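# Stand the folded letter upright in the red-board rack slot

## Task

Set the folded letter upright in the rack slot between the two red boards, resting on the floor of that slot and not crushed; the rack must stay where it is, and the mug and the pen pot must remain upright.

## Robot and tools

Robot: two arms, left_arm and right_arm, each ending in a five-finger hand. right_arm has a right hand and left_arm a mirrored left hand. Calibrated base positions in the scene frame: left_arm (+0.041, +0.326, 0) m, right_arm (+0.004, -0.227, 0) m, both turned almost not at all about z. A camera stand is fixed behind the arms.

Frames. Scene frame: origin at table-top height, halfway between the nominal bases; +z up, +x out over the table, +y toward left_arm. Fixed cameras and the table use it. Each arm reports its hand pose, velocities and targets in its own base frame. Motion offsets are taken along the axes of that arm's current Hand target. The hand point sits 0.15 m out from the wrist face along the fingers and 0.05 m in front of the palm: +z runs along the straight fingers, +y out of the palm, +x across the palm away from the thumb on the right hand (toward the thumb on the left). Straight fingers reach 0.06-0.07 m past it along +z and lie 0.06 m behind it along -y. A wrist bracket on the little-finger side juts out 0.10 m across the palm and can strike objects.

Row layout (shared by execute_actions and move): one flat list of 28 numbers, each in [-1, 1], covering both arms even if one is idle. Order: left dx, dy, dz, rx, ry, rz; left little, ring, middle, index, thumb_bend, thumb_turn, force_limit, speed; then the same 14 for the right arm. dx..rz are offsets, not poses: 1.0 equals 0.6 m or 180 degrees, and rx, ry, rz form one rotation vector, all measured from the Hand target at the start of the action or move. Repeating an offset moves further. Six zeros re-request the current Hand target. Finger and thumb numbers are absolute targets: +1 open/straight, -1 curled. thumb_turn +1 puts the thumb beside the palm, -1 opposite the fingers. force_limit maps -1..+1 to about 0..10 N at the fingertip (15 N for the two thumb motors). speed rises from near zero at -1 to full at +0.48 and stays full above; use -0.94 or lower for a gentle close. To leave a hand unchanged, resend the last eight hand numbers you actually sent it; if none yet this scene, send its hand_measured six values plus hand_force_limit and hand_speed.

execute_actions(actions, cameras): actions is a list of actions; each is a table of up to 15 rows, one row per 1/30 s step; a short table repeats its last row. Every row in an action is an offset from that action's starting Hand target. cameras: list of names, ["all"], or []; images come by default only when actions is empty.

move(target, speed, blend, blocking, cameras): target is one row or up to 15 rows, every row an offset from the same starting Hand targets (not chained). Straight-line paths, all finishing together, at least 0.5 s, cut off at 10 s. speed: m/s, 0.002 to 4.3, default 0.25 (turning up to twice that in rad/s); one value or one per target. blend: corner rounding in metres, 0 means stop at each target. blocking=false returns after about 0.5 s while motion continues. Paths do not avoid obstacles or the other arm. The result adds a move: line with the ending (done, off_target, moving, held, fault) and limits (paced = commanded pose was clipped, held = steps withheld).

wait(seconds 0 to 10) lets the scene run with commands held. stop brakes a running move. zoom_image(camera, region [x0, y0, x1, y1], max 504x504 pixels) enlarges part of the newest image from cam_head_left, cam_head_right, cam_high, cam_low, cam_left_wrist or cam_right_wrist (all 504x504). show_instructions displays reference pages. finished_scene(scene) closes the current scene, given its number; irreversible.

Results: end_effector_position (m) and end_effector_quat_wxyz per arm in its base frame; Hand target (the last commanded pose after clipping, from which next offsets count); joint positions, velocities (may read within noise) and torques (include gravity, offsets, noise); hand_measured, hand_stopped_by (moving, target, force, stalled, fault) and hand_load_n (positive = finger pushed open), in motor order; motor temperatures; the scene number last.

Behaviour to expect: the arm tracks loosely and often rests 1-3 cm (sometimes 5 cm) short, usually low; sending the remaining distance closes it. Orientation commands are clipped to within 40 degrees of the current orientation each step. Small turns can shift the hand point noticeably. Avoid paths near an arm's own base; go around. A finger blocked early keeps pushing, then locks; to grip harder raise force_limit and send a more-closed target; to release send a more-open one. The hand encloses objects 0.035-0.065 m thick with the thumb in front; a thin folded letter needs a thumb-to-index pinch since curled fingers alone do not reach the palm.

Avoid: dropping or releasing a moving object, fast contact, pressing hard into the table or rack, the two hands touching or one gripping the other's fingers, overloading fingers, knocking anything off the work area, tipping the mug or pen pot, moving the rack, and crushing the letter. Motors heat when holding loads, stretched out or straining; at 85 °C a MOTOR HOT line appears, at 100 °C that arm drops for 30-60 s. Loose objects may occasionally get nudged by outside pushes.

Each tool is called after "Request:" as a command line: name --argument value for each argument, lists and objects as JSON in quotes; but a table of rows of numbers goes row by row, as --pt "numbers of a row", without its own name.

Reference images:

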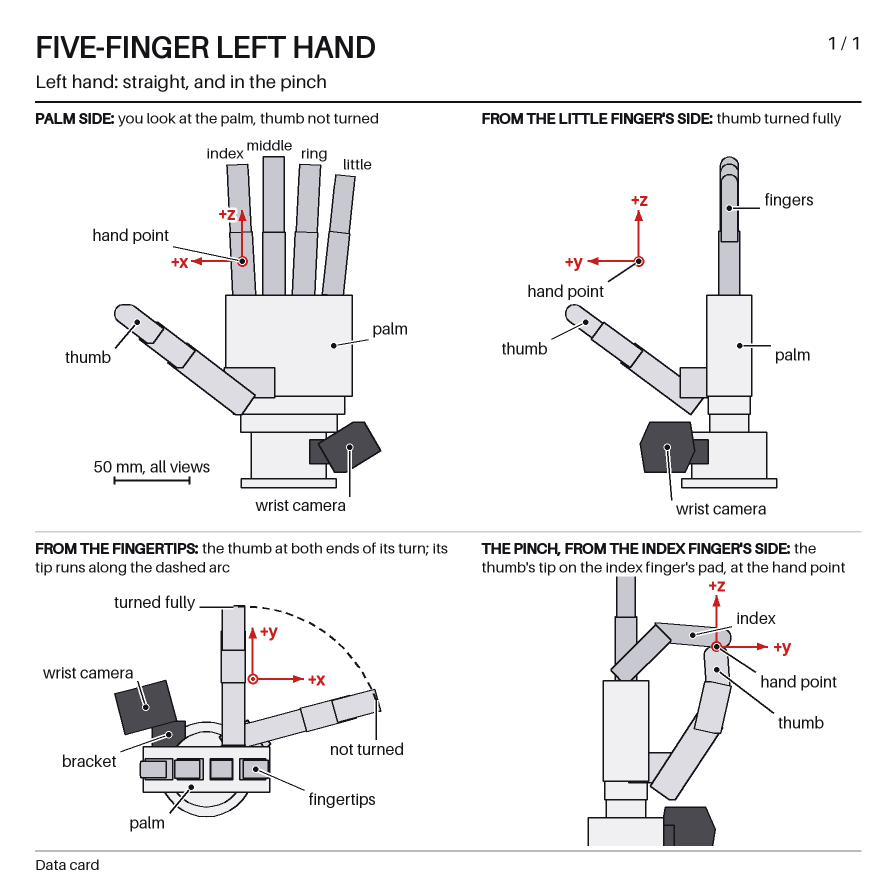

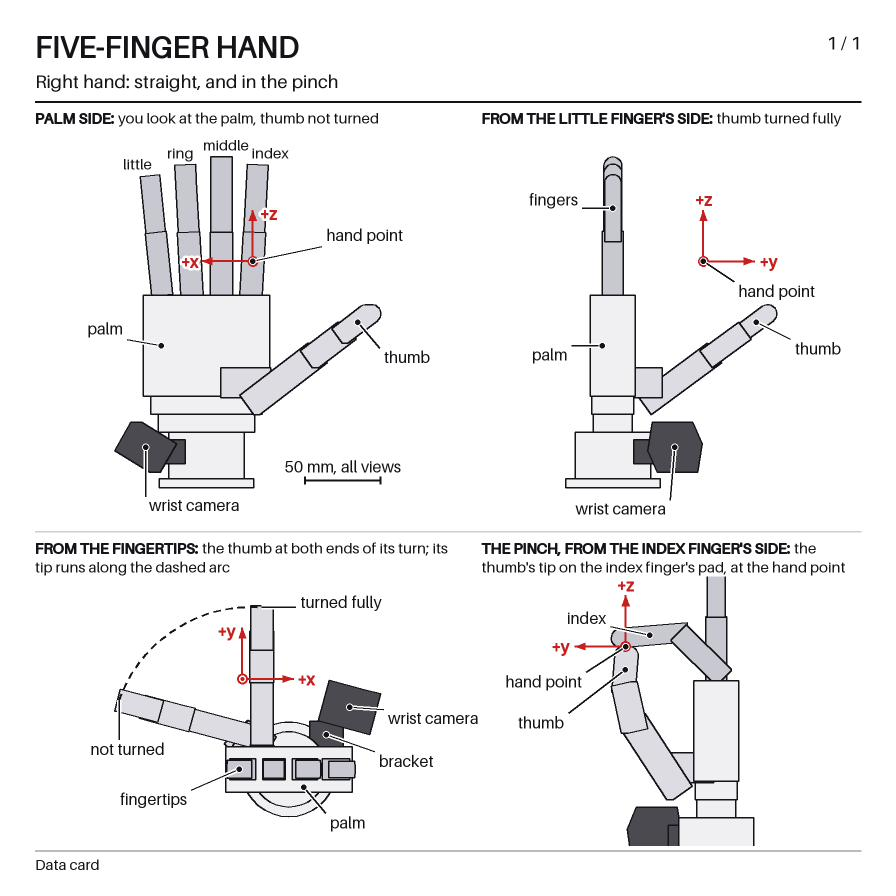

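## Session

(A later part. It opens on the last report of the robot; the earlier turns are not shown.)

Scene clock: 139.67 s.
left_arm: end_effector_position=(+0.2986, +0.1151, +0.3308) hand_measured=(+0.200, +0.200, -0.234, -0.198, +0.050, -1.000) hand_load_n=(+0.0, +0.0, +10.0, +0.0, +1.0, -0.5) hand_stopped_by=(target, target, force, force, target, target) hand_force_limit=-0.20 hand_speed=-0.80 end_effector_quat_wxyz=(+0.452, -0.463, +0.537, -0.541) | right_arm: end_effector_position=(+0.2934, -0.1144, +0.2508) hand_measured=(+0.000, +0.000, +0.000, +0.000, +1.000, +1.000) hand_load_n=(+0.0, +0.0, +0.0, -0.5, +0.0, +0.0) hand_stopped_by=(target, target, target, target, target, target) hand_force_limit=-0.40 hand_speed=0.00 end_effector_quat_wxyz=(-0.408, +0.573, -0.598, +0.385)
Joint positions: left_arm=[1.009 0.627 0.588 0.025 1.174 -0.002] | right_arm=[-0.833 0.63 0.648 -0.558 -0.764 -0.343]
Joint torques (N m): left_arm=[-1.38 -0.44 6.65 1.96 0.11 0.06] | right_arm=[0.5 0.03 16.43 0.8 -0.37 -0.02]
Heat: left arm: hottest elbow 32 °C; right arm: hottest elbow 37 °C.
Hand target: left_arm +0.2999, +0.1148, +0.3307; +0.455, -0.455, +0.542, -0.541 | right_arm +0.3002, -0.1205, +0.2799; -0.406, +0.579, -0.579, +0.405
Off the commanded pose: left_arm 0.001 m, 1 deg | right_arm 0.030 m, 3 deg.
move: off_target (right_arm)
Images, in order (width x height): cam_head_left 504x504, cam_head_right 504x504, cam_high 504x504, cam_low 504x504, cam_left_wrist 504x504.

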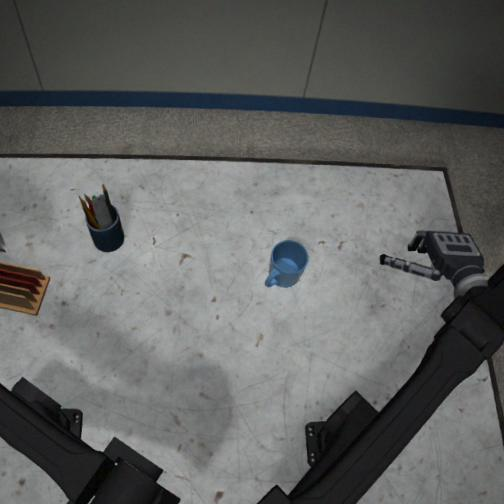

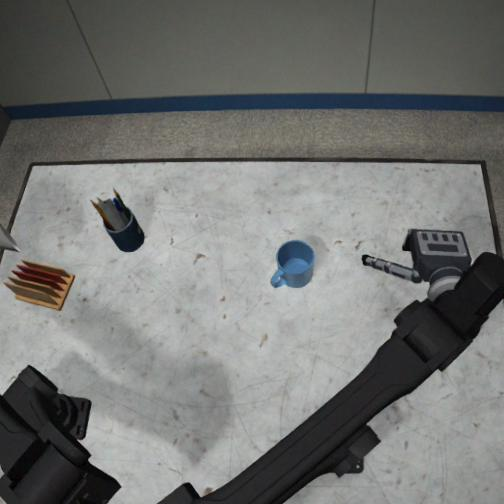

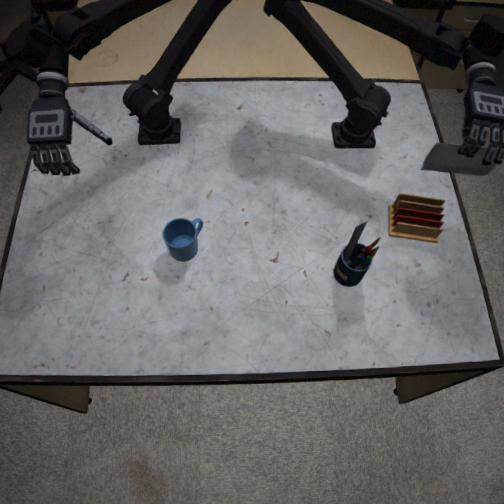

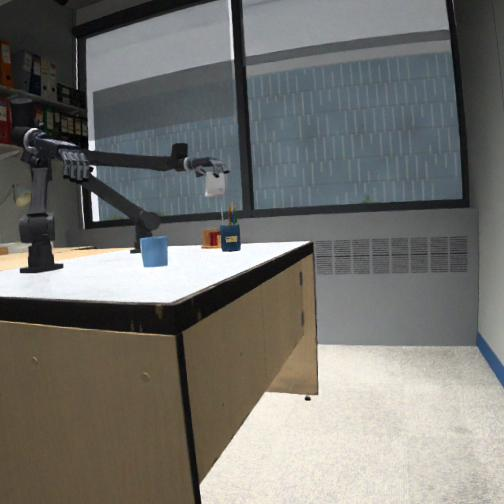

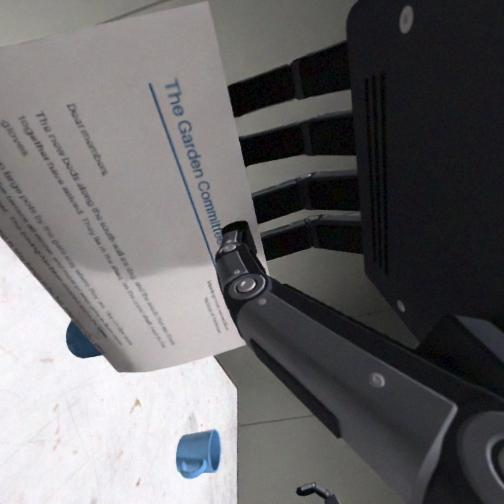

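Request:
move --target '[0.0206,0.2083,0.0222,0,0.0056,0,0.2,0.2,-0.55,-0.55,0.05,-1,-0.2,-0.8,0,0,0,0,0,0,0,0,0,0,1,1,-0.4,0]' --speed 0.12 --cameras '["cam_head_right","cam_low","cam_high","cam_left_wrist"]'

Request:
zoom_image --camera "cam_high" --region '[360, 120, 480, 240]'

Request:
zoom_image --camera "cam_low" --region '[180, 180, 260, 260]'

Request:
zoom_image --camera "cam_head_right" --region '[0, 180, 140, 320]'

Scene clock: 142.53 s.
left_arm: end_effector_position=(+0.3096, +0.1015, +0.2055) hand_measured=(+0.200, +0.200, -0.234, -0.198, +0.050, -1.000) hand_load_n=(-0.5, +0.0, +10.5, +0.5, +1.5, -0.5) hand_stopped_by=(target, target, force, force, target, target) hand_force_limit=-0.20 hand_speed=-0.80 end_effector_quat_wxyz=(+0.448, -0.454, +0.545, -0.544) | right_arm: end_effector_position=(+0.2934, -0.1144, +0.2508) hand_measured=(+0.000, +0.000, +0.000, +0.000, +1.000, +1.000) hand_load_n=(+0.0, +0.0, -0.5, +0.0, +0.0, +0.0) hand_stopped_by=(target, target, target, target, target, target) hand_force_limit=-0.40 hand_speed=0.00 end_effector_quat_wxyz=(-0.408, +0.573, -0.598, +0.385)
Joint positions: left_arm=[0.934 0.763 0.292 0.457 1.122 0.008] | right_arm=[-0.833 0.63 0.648 -0.558 -0.764 -0.343]
Joint torques (N m): left_arm=[-1.55 -0.73 5.89 2.04 -0.15 -0.04] | right_arm=[0.5 -0.03 16.42 0.79 -0.37 -0.02]
Heat: left arm: hottest elbow 32 °C; right arm: hottest elbow 37 °C.
Hand target: left_arm +0.3108, +0.1005, +0.2057; +0.450, -0.450, +0.546, -0.545 | right_arm +0.3002, -0.1205, +0.2799; -0.406, +0.579, -0.579, +0.405
Off the commanded pose: left_arm 0.002 m, 1 deg | right_arm 0.030 m, 3 deg.
move: off_target (right_arm)
Images, in order (width x height): cam_head_right 504x504, cam_high 504x504, cam_low 504x504, cam_left_wrist 504x504.

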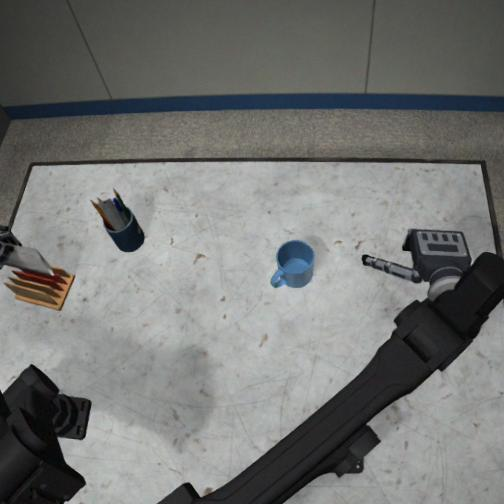

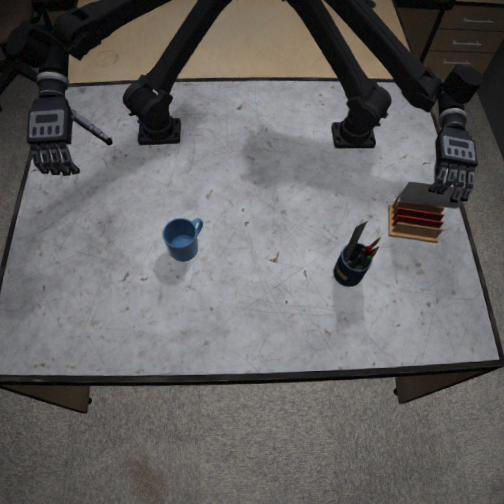

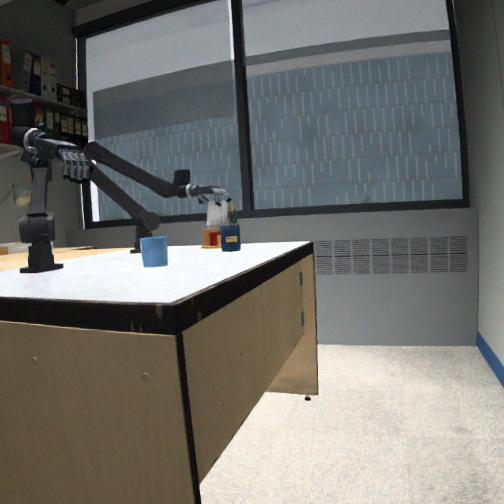

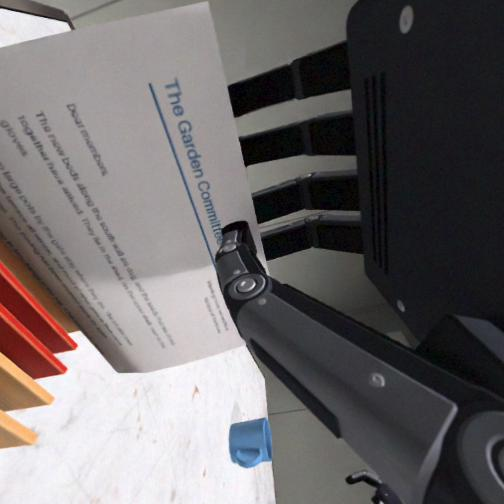

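Scaled by 4.200 from the camera's 504x504 image, which has a finer 720x720 frame.

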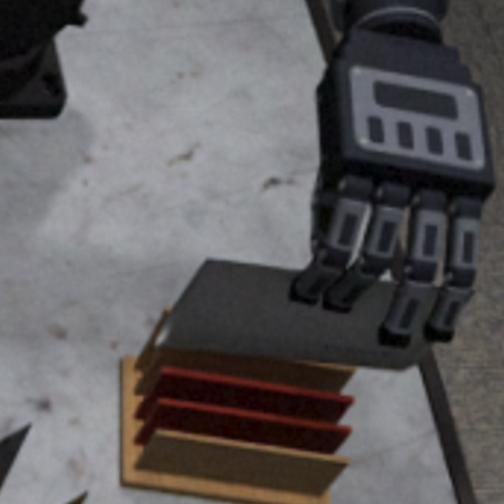

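Scaled by 6.300 from the camera's 504x504 image, which has a finer 720x720 frame.

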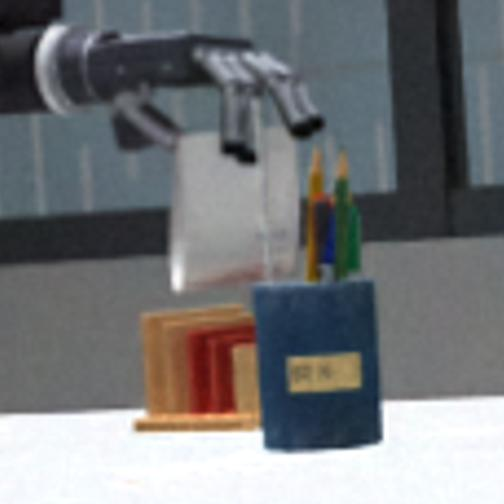

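Scaled by 3.600 from the camera's 504x504 image, which has a finer 720x720 frame.

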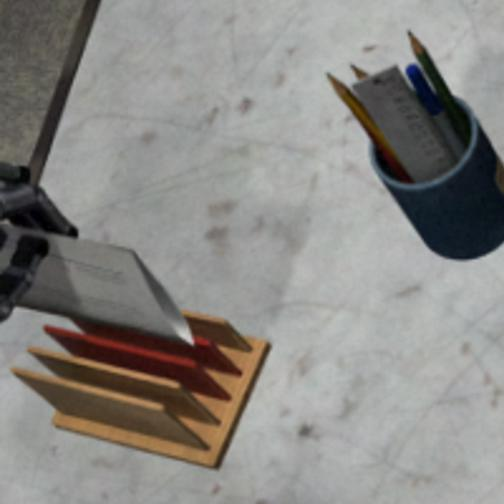

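Request:
move --target '[0.0085,0.05,0.0084,0.0333,0.0167,0,0.2,0.2,-0.55,-0.55,0.05,-1,-0.2,-0.8,0,0,0,0,0,0,0,0,0,0,1,1,-0.4,0]' --speed 0.08 --cameras '["cam_head_right","cam_low","cam_high","cam_left_wrist"]'

Request:
zoom_image --camera "cam_high" --region '[360, 120, 480, 240]'

Request:
zoom_image --camera "cam_low" --region '[180, 180, 260, 260]'

Request:
zoom_image --camera "cam_head_right" --region '[0, 200, 120, 320]'

Scene clock: 144.80 s.
left_arm: end_effector_position=(+0.3157, +0.0976, +0.1777) hand_measured=(+0.200, +0.200, -0.234, -0.198, +0.050, -1.000) hand_load_n=(+0.0, +0.0, +10.5, +0.0, +1.0, -0.5) hand_stopped_by=(target, target, force, force, target, target) hand_force_limit=-0.20 hand_speed=-0.80 end_effector_quat_wxyz=(+0.462, -0.412, +0.528, -0.581) | right_arm: end_effector_position=(+0.2934, -0.1144, +0.2508) hand_measured=(+0.000, +0.000, +0.000, +0.000, +1.000, +1.000) hand_load_n=(+0.0, +0.0, +0.0, +0.0, +0.0, -0.5) hand_stopped_by=(target, target, target, target, target, target) hand_force_limit=-0.40 hand_speed=0.00 end_effector_quat_wxyz=(-0.408, +0.573, -0.598, +0.385)
Joint positions: left_arm=[0.934 1.087 0.192 1.154 1.159 -0.228] | right_arm=[-0.833 0.63 0.648 -0.558 -0.764 -0.343]
Joint torques (N m): left_arm=[-1.14 -1.96 3.96 1.85 -0.07 -0.09] | right_arm=[0.56 -0.03 16.44 0.79 -0.37 -0.02]
Heat: left arm: hottest elbow 31 °C; right arm: hottest elbow 37 °C.
Hand target: left_arm +0.3147, +0.0946, +0.1757; +0.459, -0.412, +0.528, -0.584 | right_arm +0.3002, -0.1205, +0.2799; -0.406, +0.579, -0.579, +0.405
Off the commanded pose: left_arm 0.004 m, 1 deg | right_arm 0.030 m, 3 deg.
move: off_target (right_arm)
Images, in order (width x height): cam_head_right 504x504, cam_high 504x504, cam_low 504x504, cam_left_wrist 504x504.

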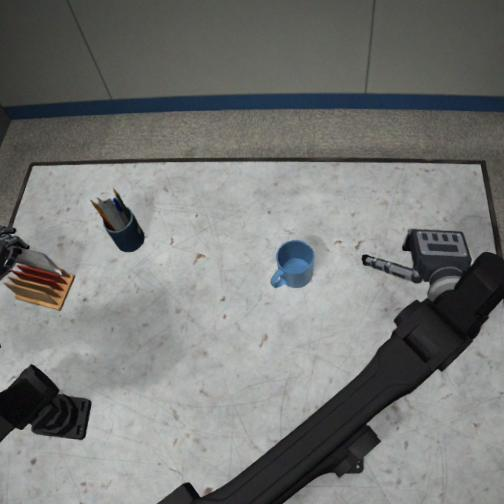

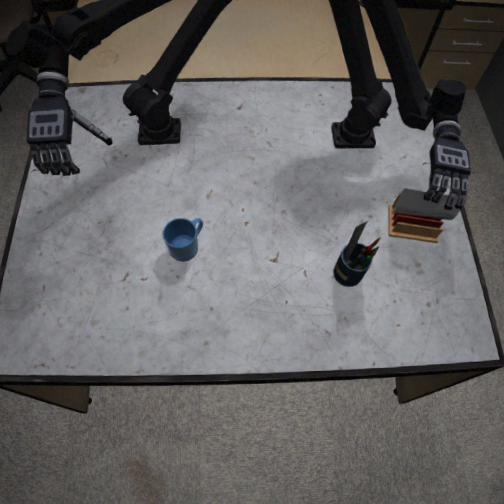

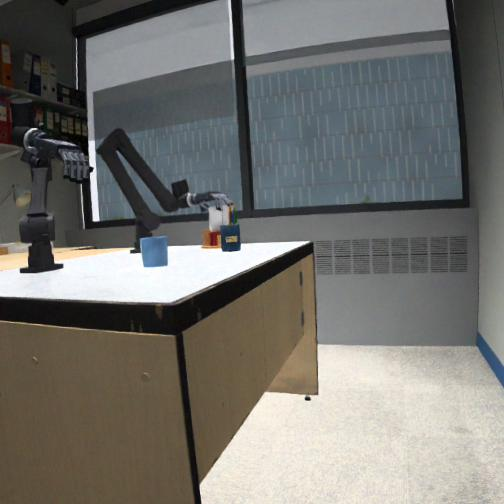

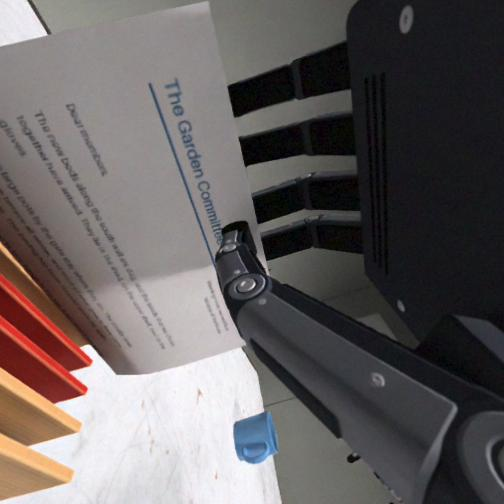

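Scaled by 4.200 from the camera's 504x504 image, which has a finer 720x720 frame.

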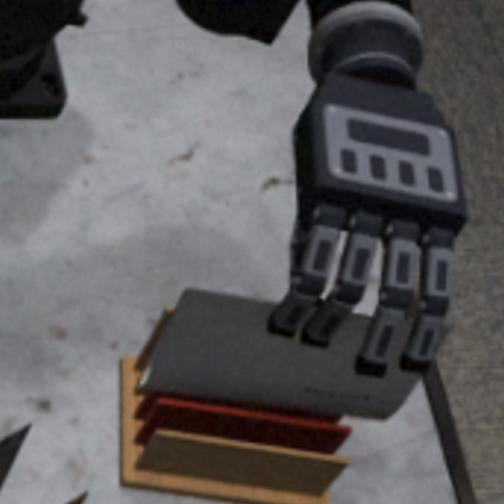

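Scaled by 6.300 from the camera's 504x504 image, which has a finer 720x720 frame.

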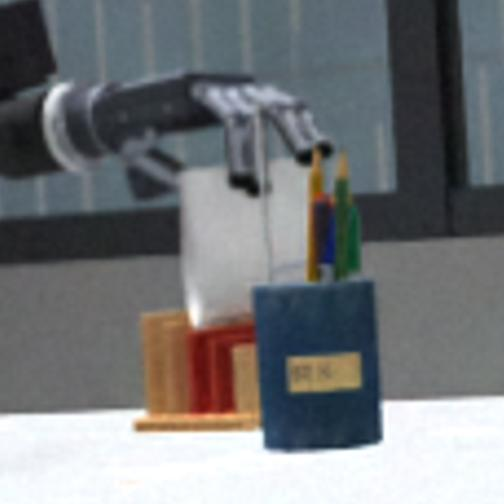

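Scaled by 4.200 from the camera's 504x504 image, which has a finer 720x720 frame.

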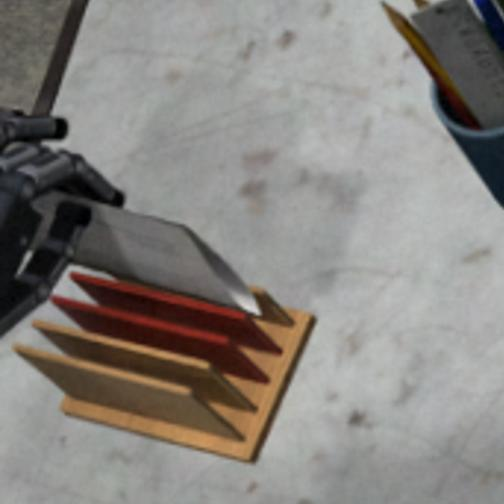

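Request:
move --target '[0.0093,-0.0003,-0.0028,0,0.0111,-0.0012,0.2,0.2,-0.55,-0.55,0.05,-1,-0.2,-0.8,0,0,0,0,0,0,0,0,0,0,1,1,-0.4,0]' --speed 0.06 --cameras '["cam_head_right","cam_low","cam_high","cam_left_wrist"]'

Request:
zoom_image --camera "cam_high" --region '[380, 160, 470, 250]'

Request:
zoom_image --camera "cam_low" --region '[180, 180, 260, 260]'

Request:
zoom_image --camera "cam_head_right" --region '[0, 220, 90, 310]'

Scene clock: 147.53 s.
left_arm: end_effector_position=(+0.3130, +0.0908, +0.1773) hand_measured=(+0.200, +0.200, -0.234, -0.198, +0.050, -1.000) hand_load_n=(+0.0, +0.0, +10.5, +0.0, +1.5, -0.5) hand_stopped_by=(target, target, force, force, target, target) hand_force_limit=-0.20 hand_speed=-0.80 end_effector_quat_wxyz=(-0.450, +0.402, -0.536, +0.590) | right_arm: end_effector_position=(+0.2934, -0.1144, +0.2508) hand_measured=(+0.000, +0.000, +0.000, +0.000, +1.000, +1.000) hand_load_n=(+0.0, +0.0, +0.0, +0.0, +0.0, +0.0) hand_stopped_by=(target, target, target, target, target, target) hand_force_limit=-0.40 hand_speed=0.00 end_effector_quat_wxyz=(-0.408, +0.573, -0.598, +0.385)
Joint positions: left_arm=[0.934 1.105 0.192 1.197 1.197 -0.256] | right_arm=[-0.833 0.63 0.648 -0.558 -0.764 -0.343]
Joint torques (N m): left_arm=[-1.03 -2.26 3.97 1.83 -0.11 -0.09] | right_arm=[0.5 0.09 16.43 0.77 -0.37 -0.02]
Heat: left arm: hottest elbow 31 °C; right arm: hottest elbow 38 °C.
Hand target: left_arm +0.3118, +0.0896, +0.1757; -0.448, +0.402, -0.535, +0.592 | right_arm +0.3002, -0.1205, +0.2799; -0.406, +0.579, -0.579, +0.405
Off the commanded pose: left_arm 0.002 m, 0 deg | right_arm 0.030 m, 3 deg.
move: off_target (right_arm)
Images, in order (width x height): cam_head_right 504x504, cam_high 504x504, cam_low 504x504, cam_left_wrist 504x504.

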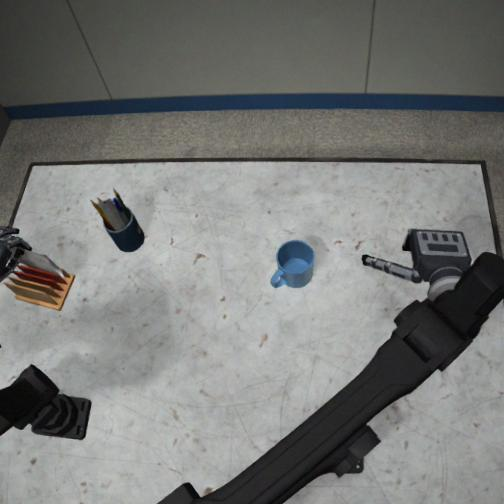

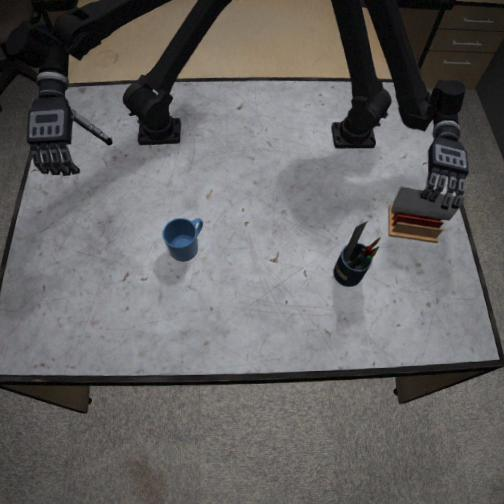

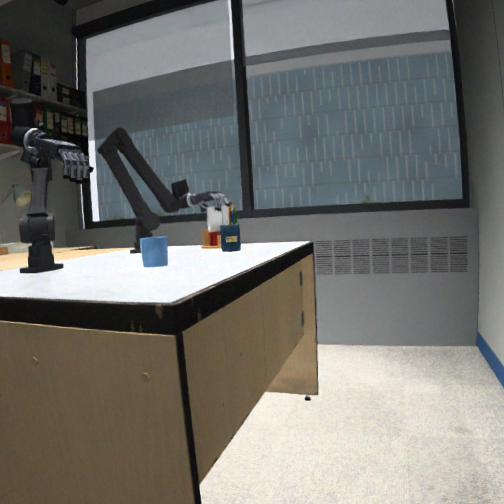

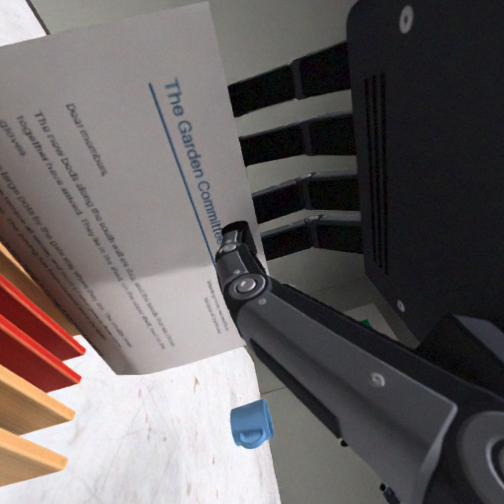

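Scaled by 5.600 from the camera's 504x504 image, which has a finer 720x720 frame.

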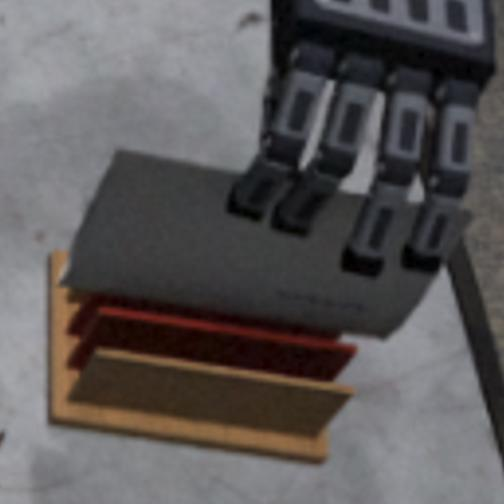

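Scaled by 6.300 from the camera's 504x504 image, which has a finer 720x720 frame.

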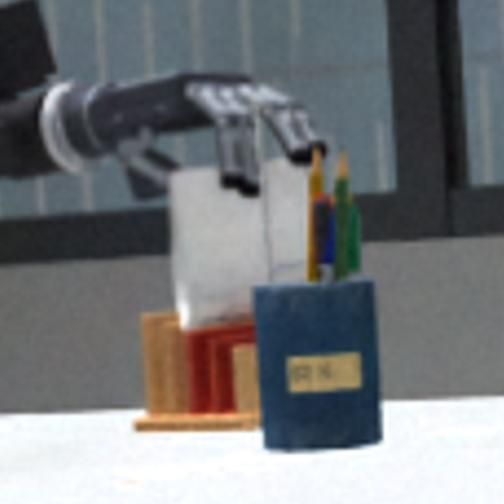

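Scaled by 5.600 from the camera's 504x504 image, which has a finer 720x720 frame.

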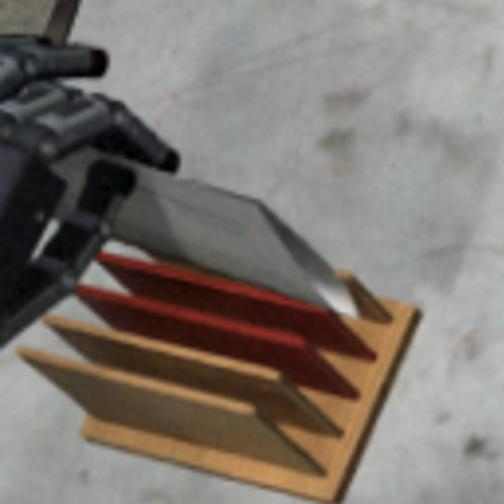

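Request:
zoom_image --camera "cam_high" --region '[385, 195, 455, 245]'

Request:
zoom_image --camera "cam_head_right" --region '[10, 240, 80, 310]'

Request:
zoom_image --camera "cam_low" --region '[195, 215, 235, 255]'

Scaled by 7.200 from the camera's 504x504 image, which has a finer 720x720 frame.

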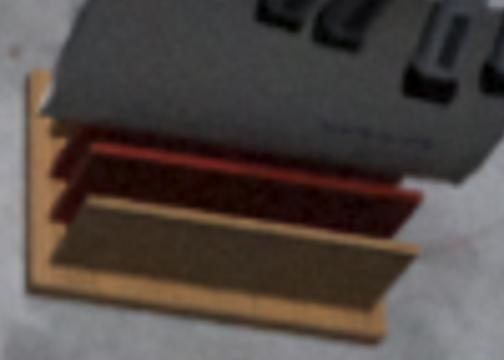

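Scaled by 7.200 from the camera's 504x504 image, which has a finer 720x720 frame.

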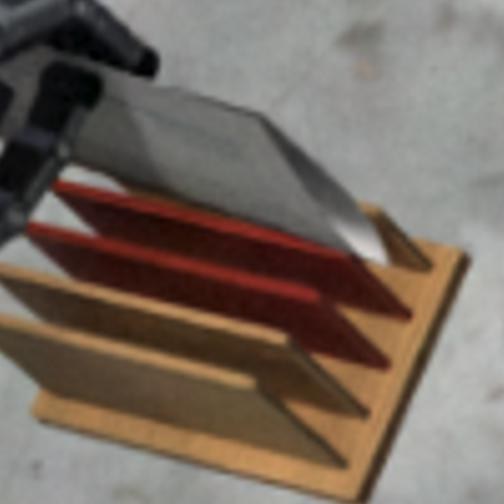

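Scaled by 12.600 from the camera's 504x504 image, which has a finer 720x720 frame.

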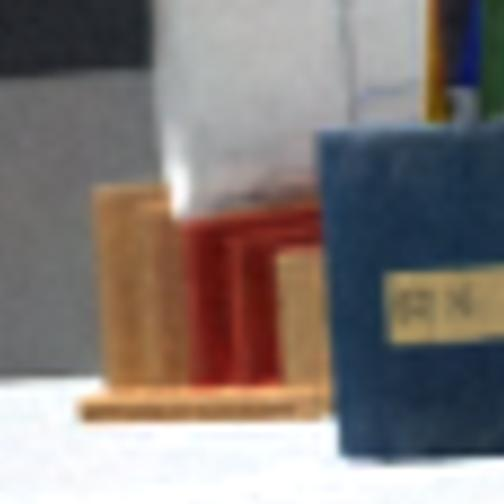

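Request:
move --target '[-0.0014,-0.0014,-0.0133,0,-0.0166,-0.0177,0.2,0.2,-0.55,-0.55,0.05,-1,-0.2,-0.8,0,0,0,0,0,0,0,0,0,0,1,1,-0.4,0]' --speed 0.06 --cameras '["cam_head_right","cam_low","cam_high","cam_left_wrist"]'

Request:
zoom_image --camera "cam_high" --region '[385, 180, 455, 250]'

Request:
zoom_image --camera "cam_low" --region '[195, 195, 255, 255]'

Request:
zoom_image --camera "cam_head_right" --region '[10, 240, 80, 310]'

Scene clock: 150.53 s.
left_arm: end_effector_position=(+0.3061, +0.0920, +0.1757) hand_measured=(+0.200, +0.200, -0.234, -0.198, +0.050, -1.000) hand_load_n=(+0.0, +0.0, +10.0, -0.5, +1.5, -0.5) hand_stopped_by=(target, target, force, force, target, target) hand_force_limit=-0.20 hand_speed=-0.80 end_effector_quat_wxyz=(-0.446, +0.426, -0.517, +0.594) | right_arm: end_effector_position=(+0.2934, -0.1144, +0.2508) hand_measured=(+0.000, +0.000, +0.000, +0.000, +1.000, +1.000) hand_load_n=(+0.0, +0.0, +0.0, +0.0, +0.5, -0.5) hand_stopped_by=(target, target, target, target, target, target) hand_force_limit=-0.40 hand_speed=0.00 end_effector_quat_wxyz=(-0.408, +0.573, -0.598, +0.385)
Joint positions: left_arm=[0.961 1.086 0.17 1.191 1.185 -0.302] | right_arm=[-0.833 0.63 0.648 -0.558 -0.764 -0.343]
Joint torques (N m): left_arm=[-0.56 -3.37 3.89 0.96 -0.38 -0.08] | right_arm=[0.62 -0.03 16.4 0.77 -0.38 -0.02]
Heat: left arm: hottest elbow 31 °C; right arm: hottest elbow 38 °C.
Hand target: left_arm +0.3043, +0.0925, +0.1757; -0.445, +0.432, -0.512, +0.594 | right_arm +0.3002, -0.1205, +0.2799; -0.406, +0.579, -0.579, +0.405
Off the commanded pose: left_arm 0.002 m, 1 deg | right_arm 0.030 m, 3 deg.
move: off_target (right_arm)
Images, in order (width x height): cam_head_right 504x504, cam_high 504x504, cam_low 504x504, cam_left_wrist 504x504.

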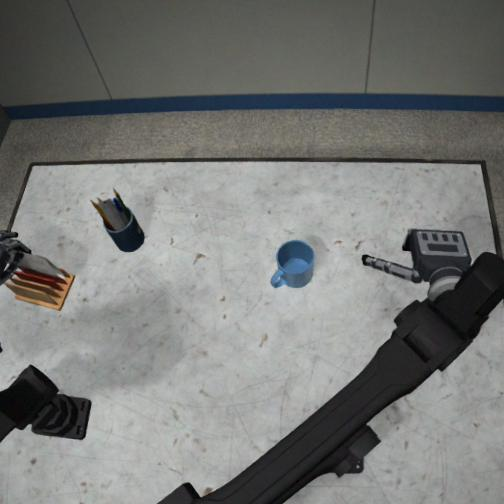

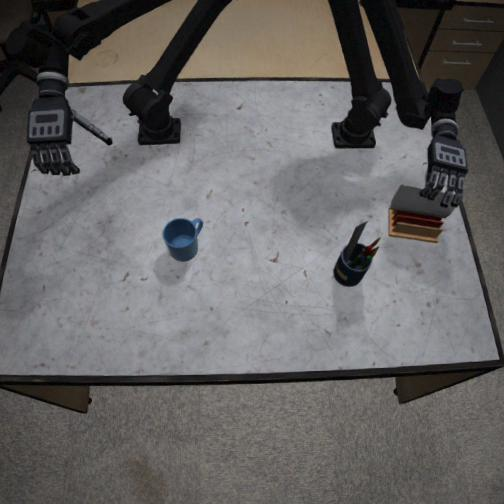

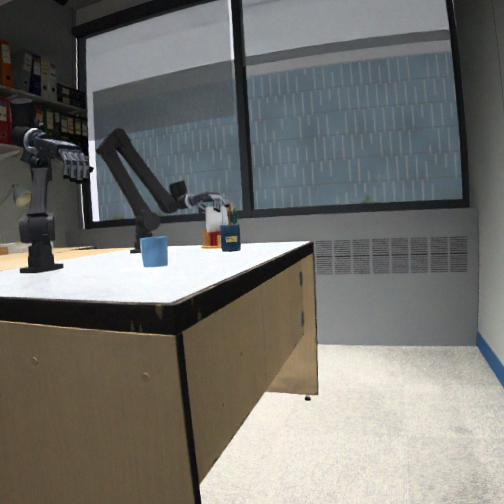

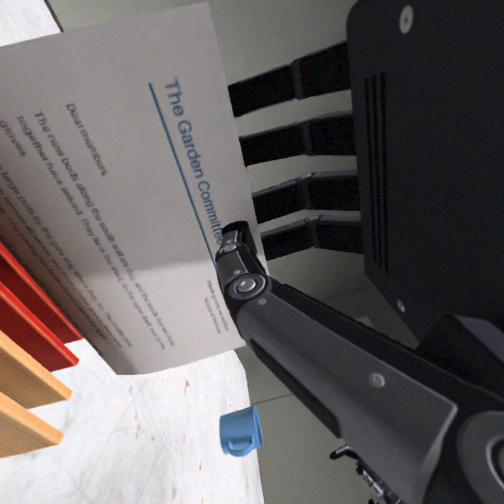

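Scaled by 7.200 from the camera's 504x504 image, which has a finer 720x720 frame.

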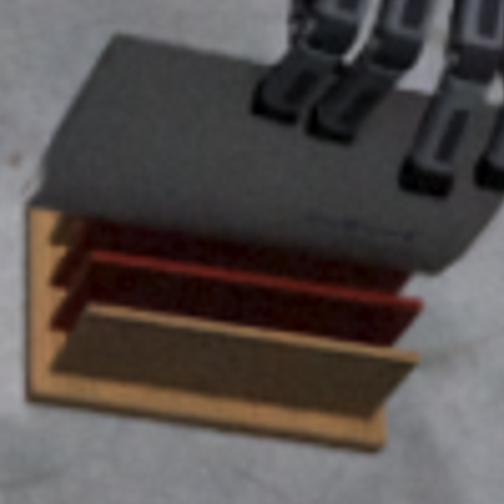

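Scaled by 8.400 from the camera's 504x504 image, which has a finer 720x720 frame.

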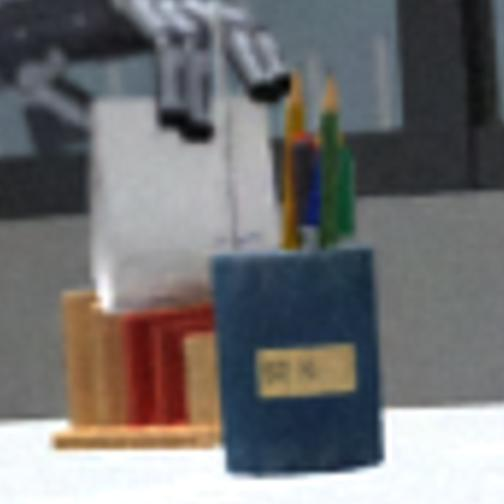

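Scaled by 7.200 from the camera's 504x504 image, which has a finer 720x720 frame.

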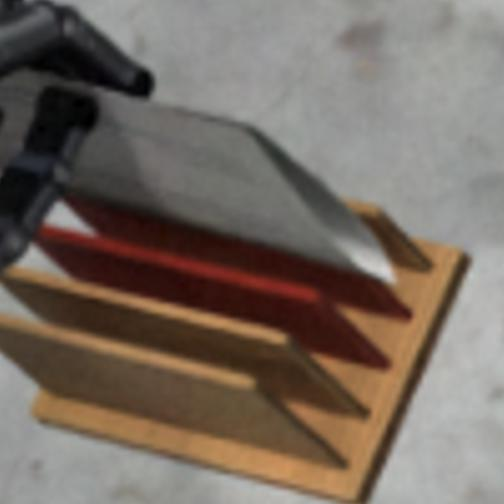

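Request:
move --target '[-0.0022,0.0493,-0.0083,0.0003,-0.0055,0.0006,0.2,0.2,-0.55,-0.55,0.05,-1,-0.2,-0.8,0,0,0,0,0,0,0,0,0,0,1,1,-0.4,0]' --speed 0.05 --cameras '["cam_head_right","cam_low","cam_high","cam_left_wrist"]'

Request:
zoom_image --camera "cam_high" --region '[385, 180, 455, 250]'

Request:
zoom_image --camera "cam_low" --region '[195, 195, 255, 255]'

Request:
zoom_image --camera "cam_head_right" --region '[10, 240, 80, 310]'

Scene clock: 152.30 s.
left_arm: end_effector_position=(+0.3037, +0.0913, +0.1468) hand_measured=(+0.200, +0.200, -0.234, -0.198, +0.050, -1.000) hand_load_n=(-0.5, -0.5, +10.0, +0.0, +1.0, -0.5) hand_stopped_by=(target, target, force, force, target, target) hand_force_limit=-0.20 hand_speed=-0.80 end_effector_quat_wxyz=(-0.448, +0.434, -0.512, +0.591) | right_arm: end_effector_position=(+0.2934, -0.1144, +0.2508) hand_measured=(+0.000, +0.000, +0.000, +0.000, +1.000, +1.000) hand_load_n=(+0.0, +0.0, +0.0, +0.0, +0.0, +0.0) hand_stopped_by=(target, target, target, target, target, target) hand_force_limit=-0.40 hand_speed=0.00 end_effector_quat_wxyz=(-0.408, +0.573, -0.598, +0.385)
Joint positions: left_arm=[0.965 1.252 0.128 1.382 1.172 -0.294] | right_arm=[-0.833 0.63 0.648 -0.558 -0.764 -0.343]
Joint torques (N m): left_arm=[-0.56 -2.32 2.82 1.76 -0.32 -0.04] | right_arm=[0.56 0.03 16.43 0.77 -0.37 -0.01]
Heat: left arm: hottest elbow 31 °C; right arm: hottest elbow 38 °C.
Hand target: left_arm +0.3022, +0.0926, +0.1457; -0.451, +0.437, -0.508, +0.590 | right_arm +0.3002, -0.1205, +0.2799; -0.406, +0.579, -0.579, +0.405
Off the commanded pose: left_arm 0.002 m, 1 deg | right_arm 0.030 m, 3 deg.
move: off_target (right_arm)
Images, in order (width x height): cam_head_right 504x504, cam_high 504x504, cam_low 504x504, cam_left_wrist 504x504.

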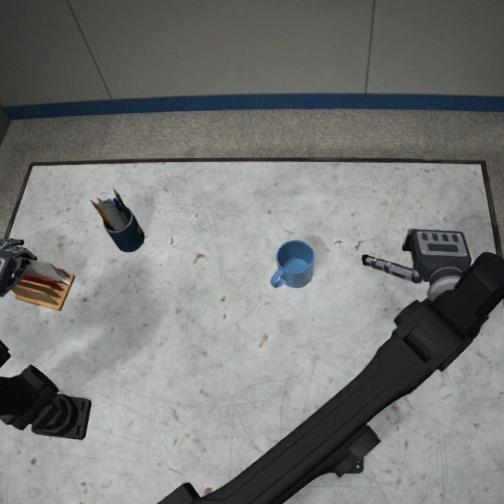

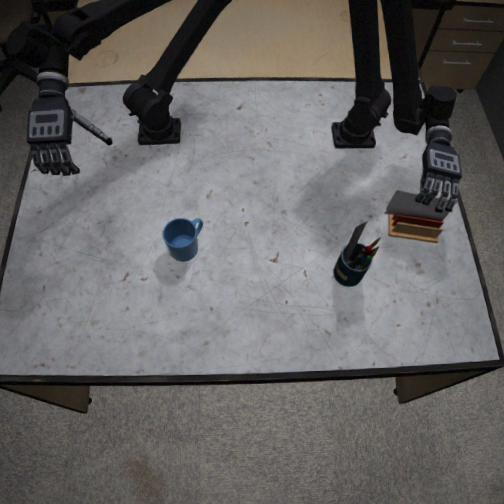

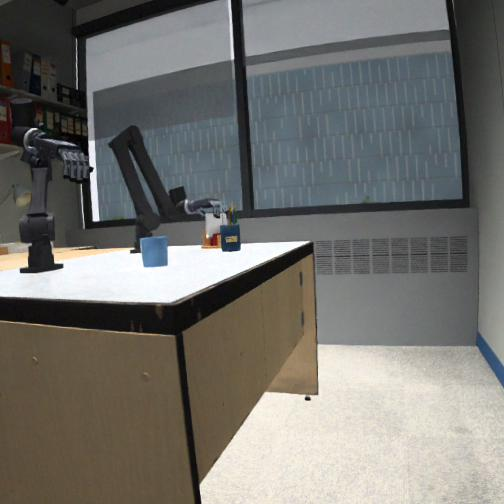

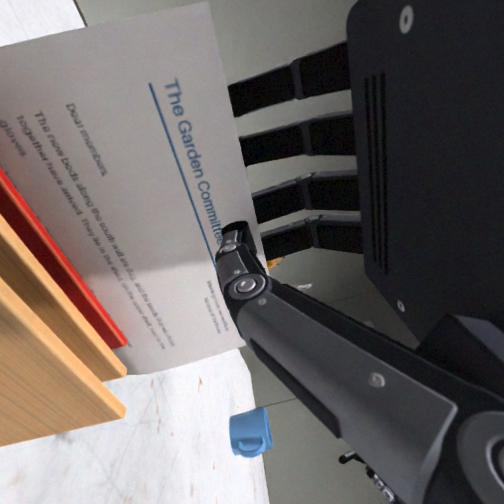

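Scaled by 7.200 from the camera's 504x504 image, which has a finer 720x720 frame.

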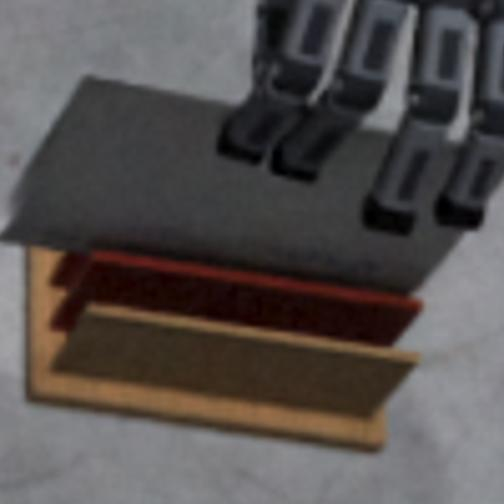

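Scaled by 8.400 from the camera's 504x504 image, which has a finer 720x720 frame.

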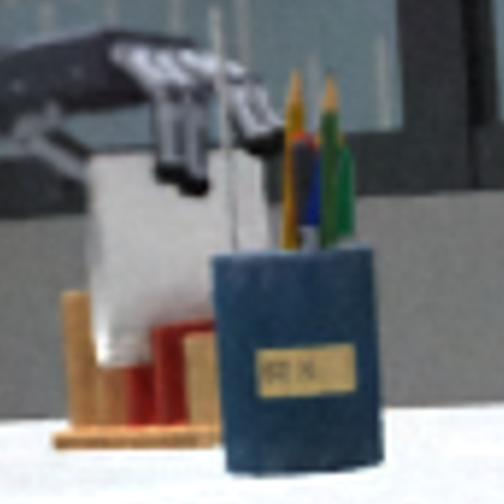

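Scaled by 7.200 from the camera's 504x504 image, which has a finer 720x720 frame.

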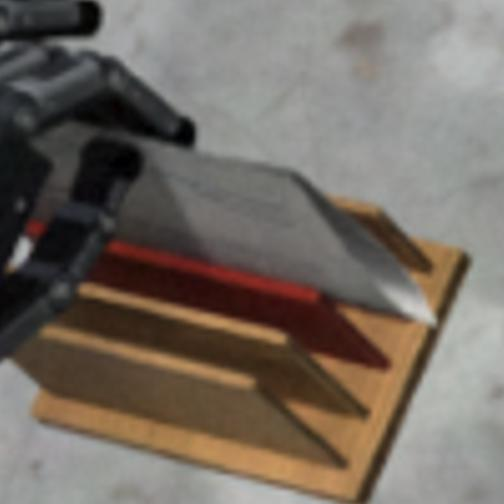

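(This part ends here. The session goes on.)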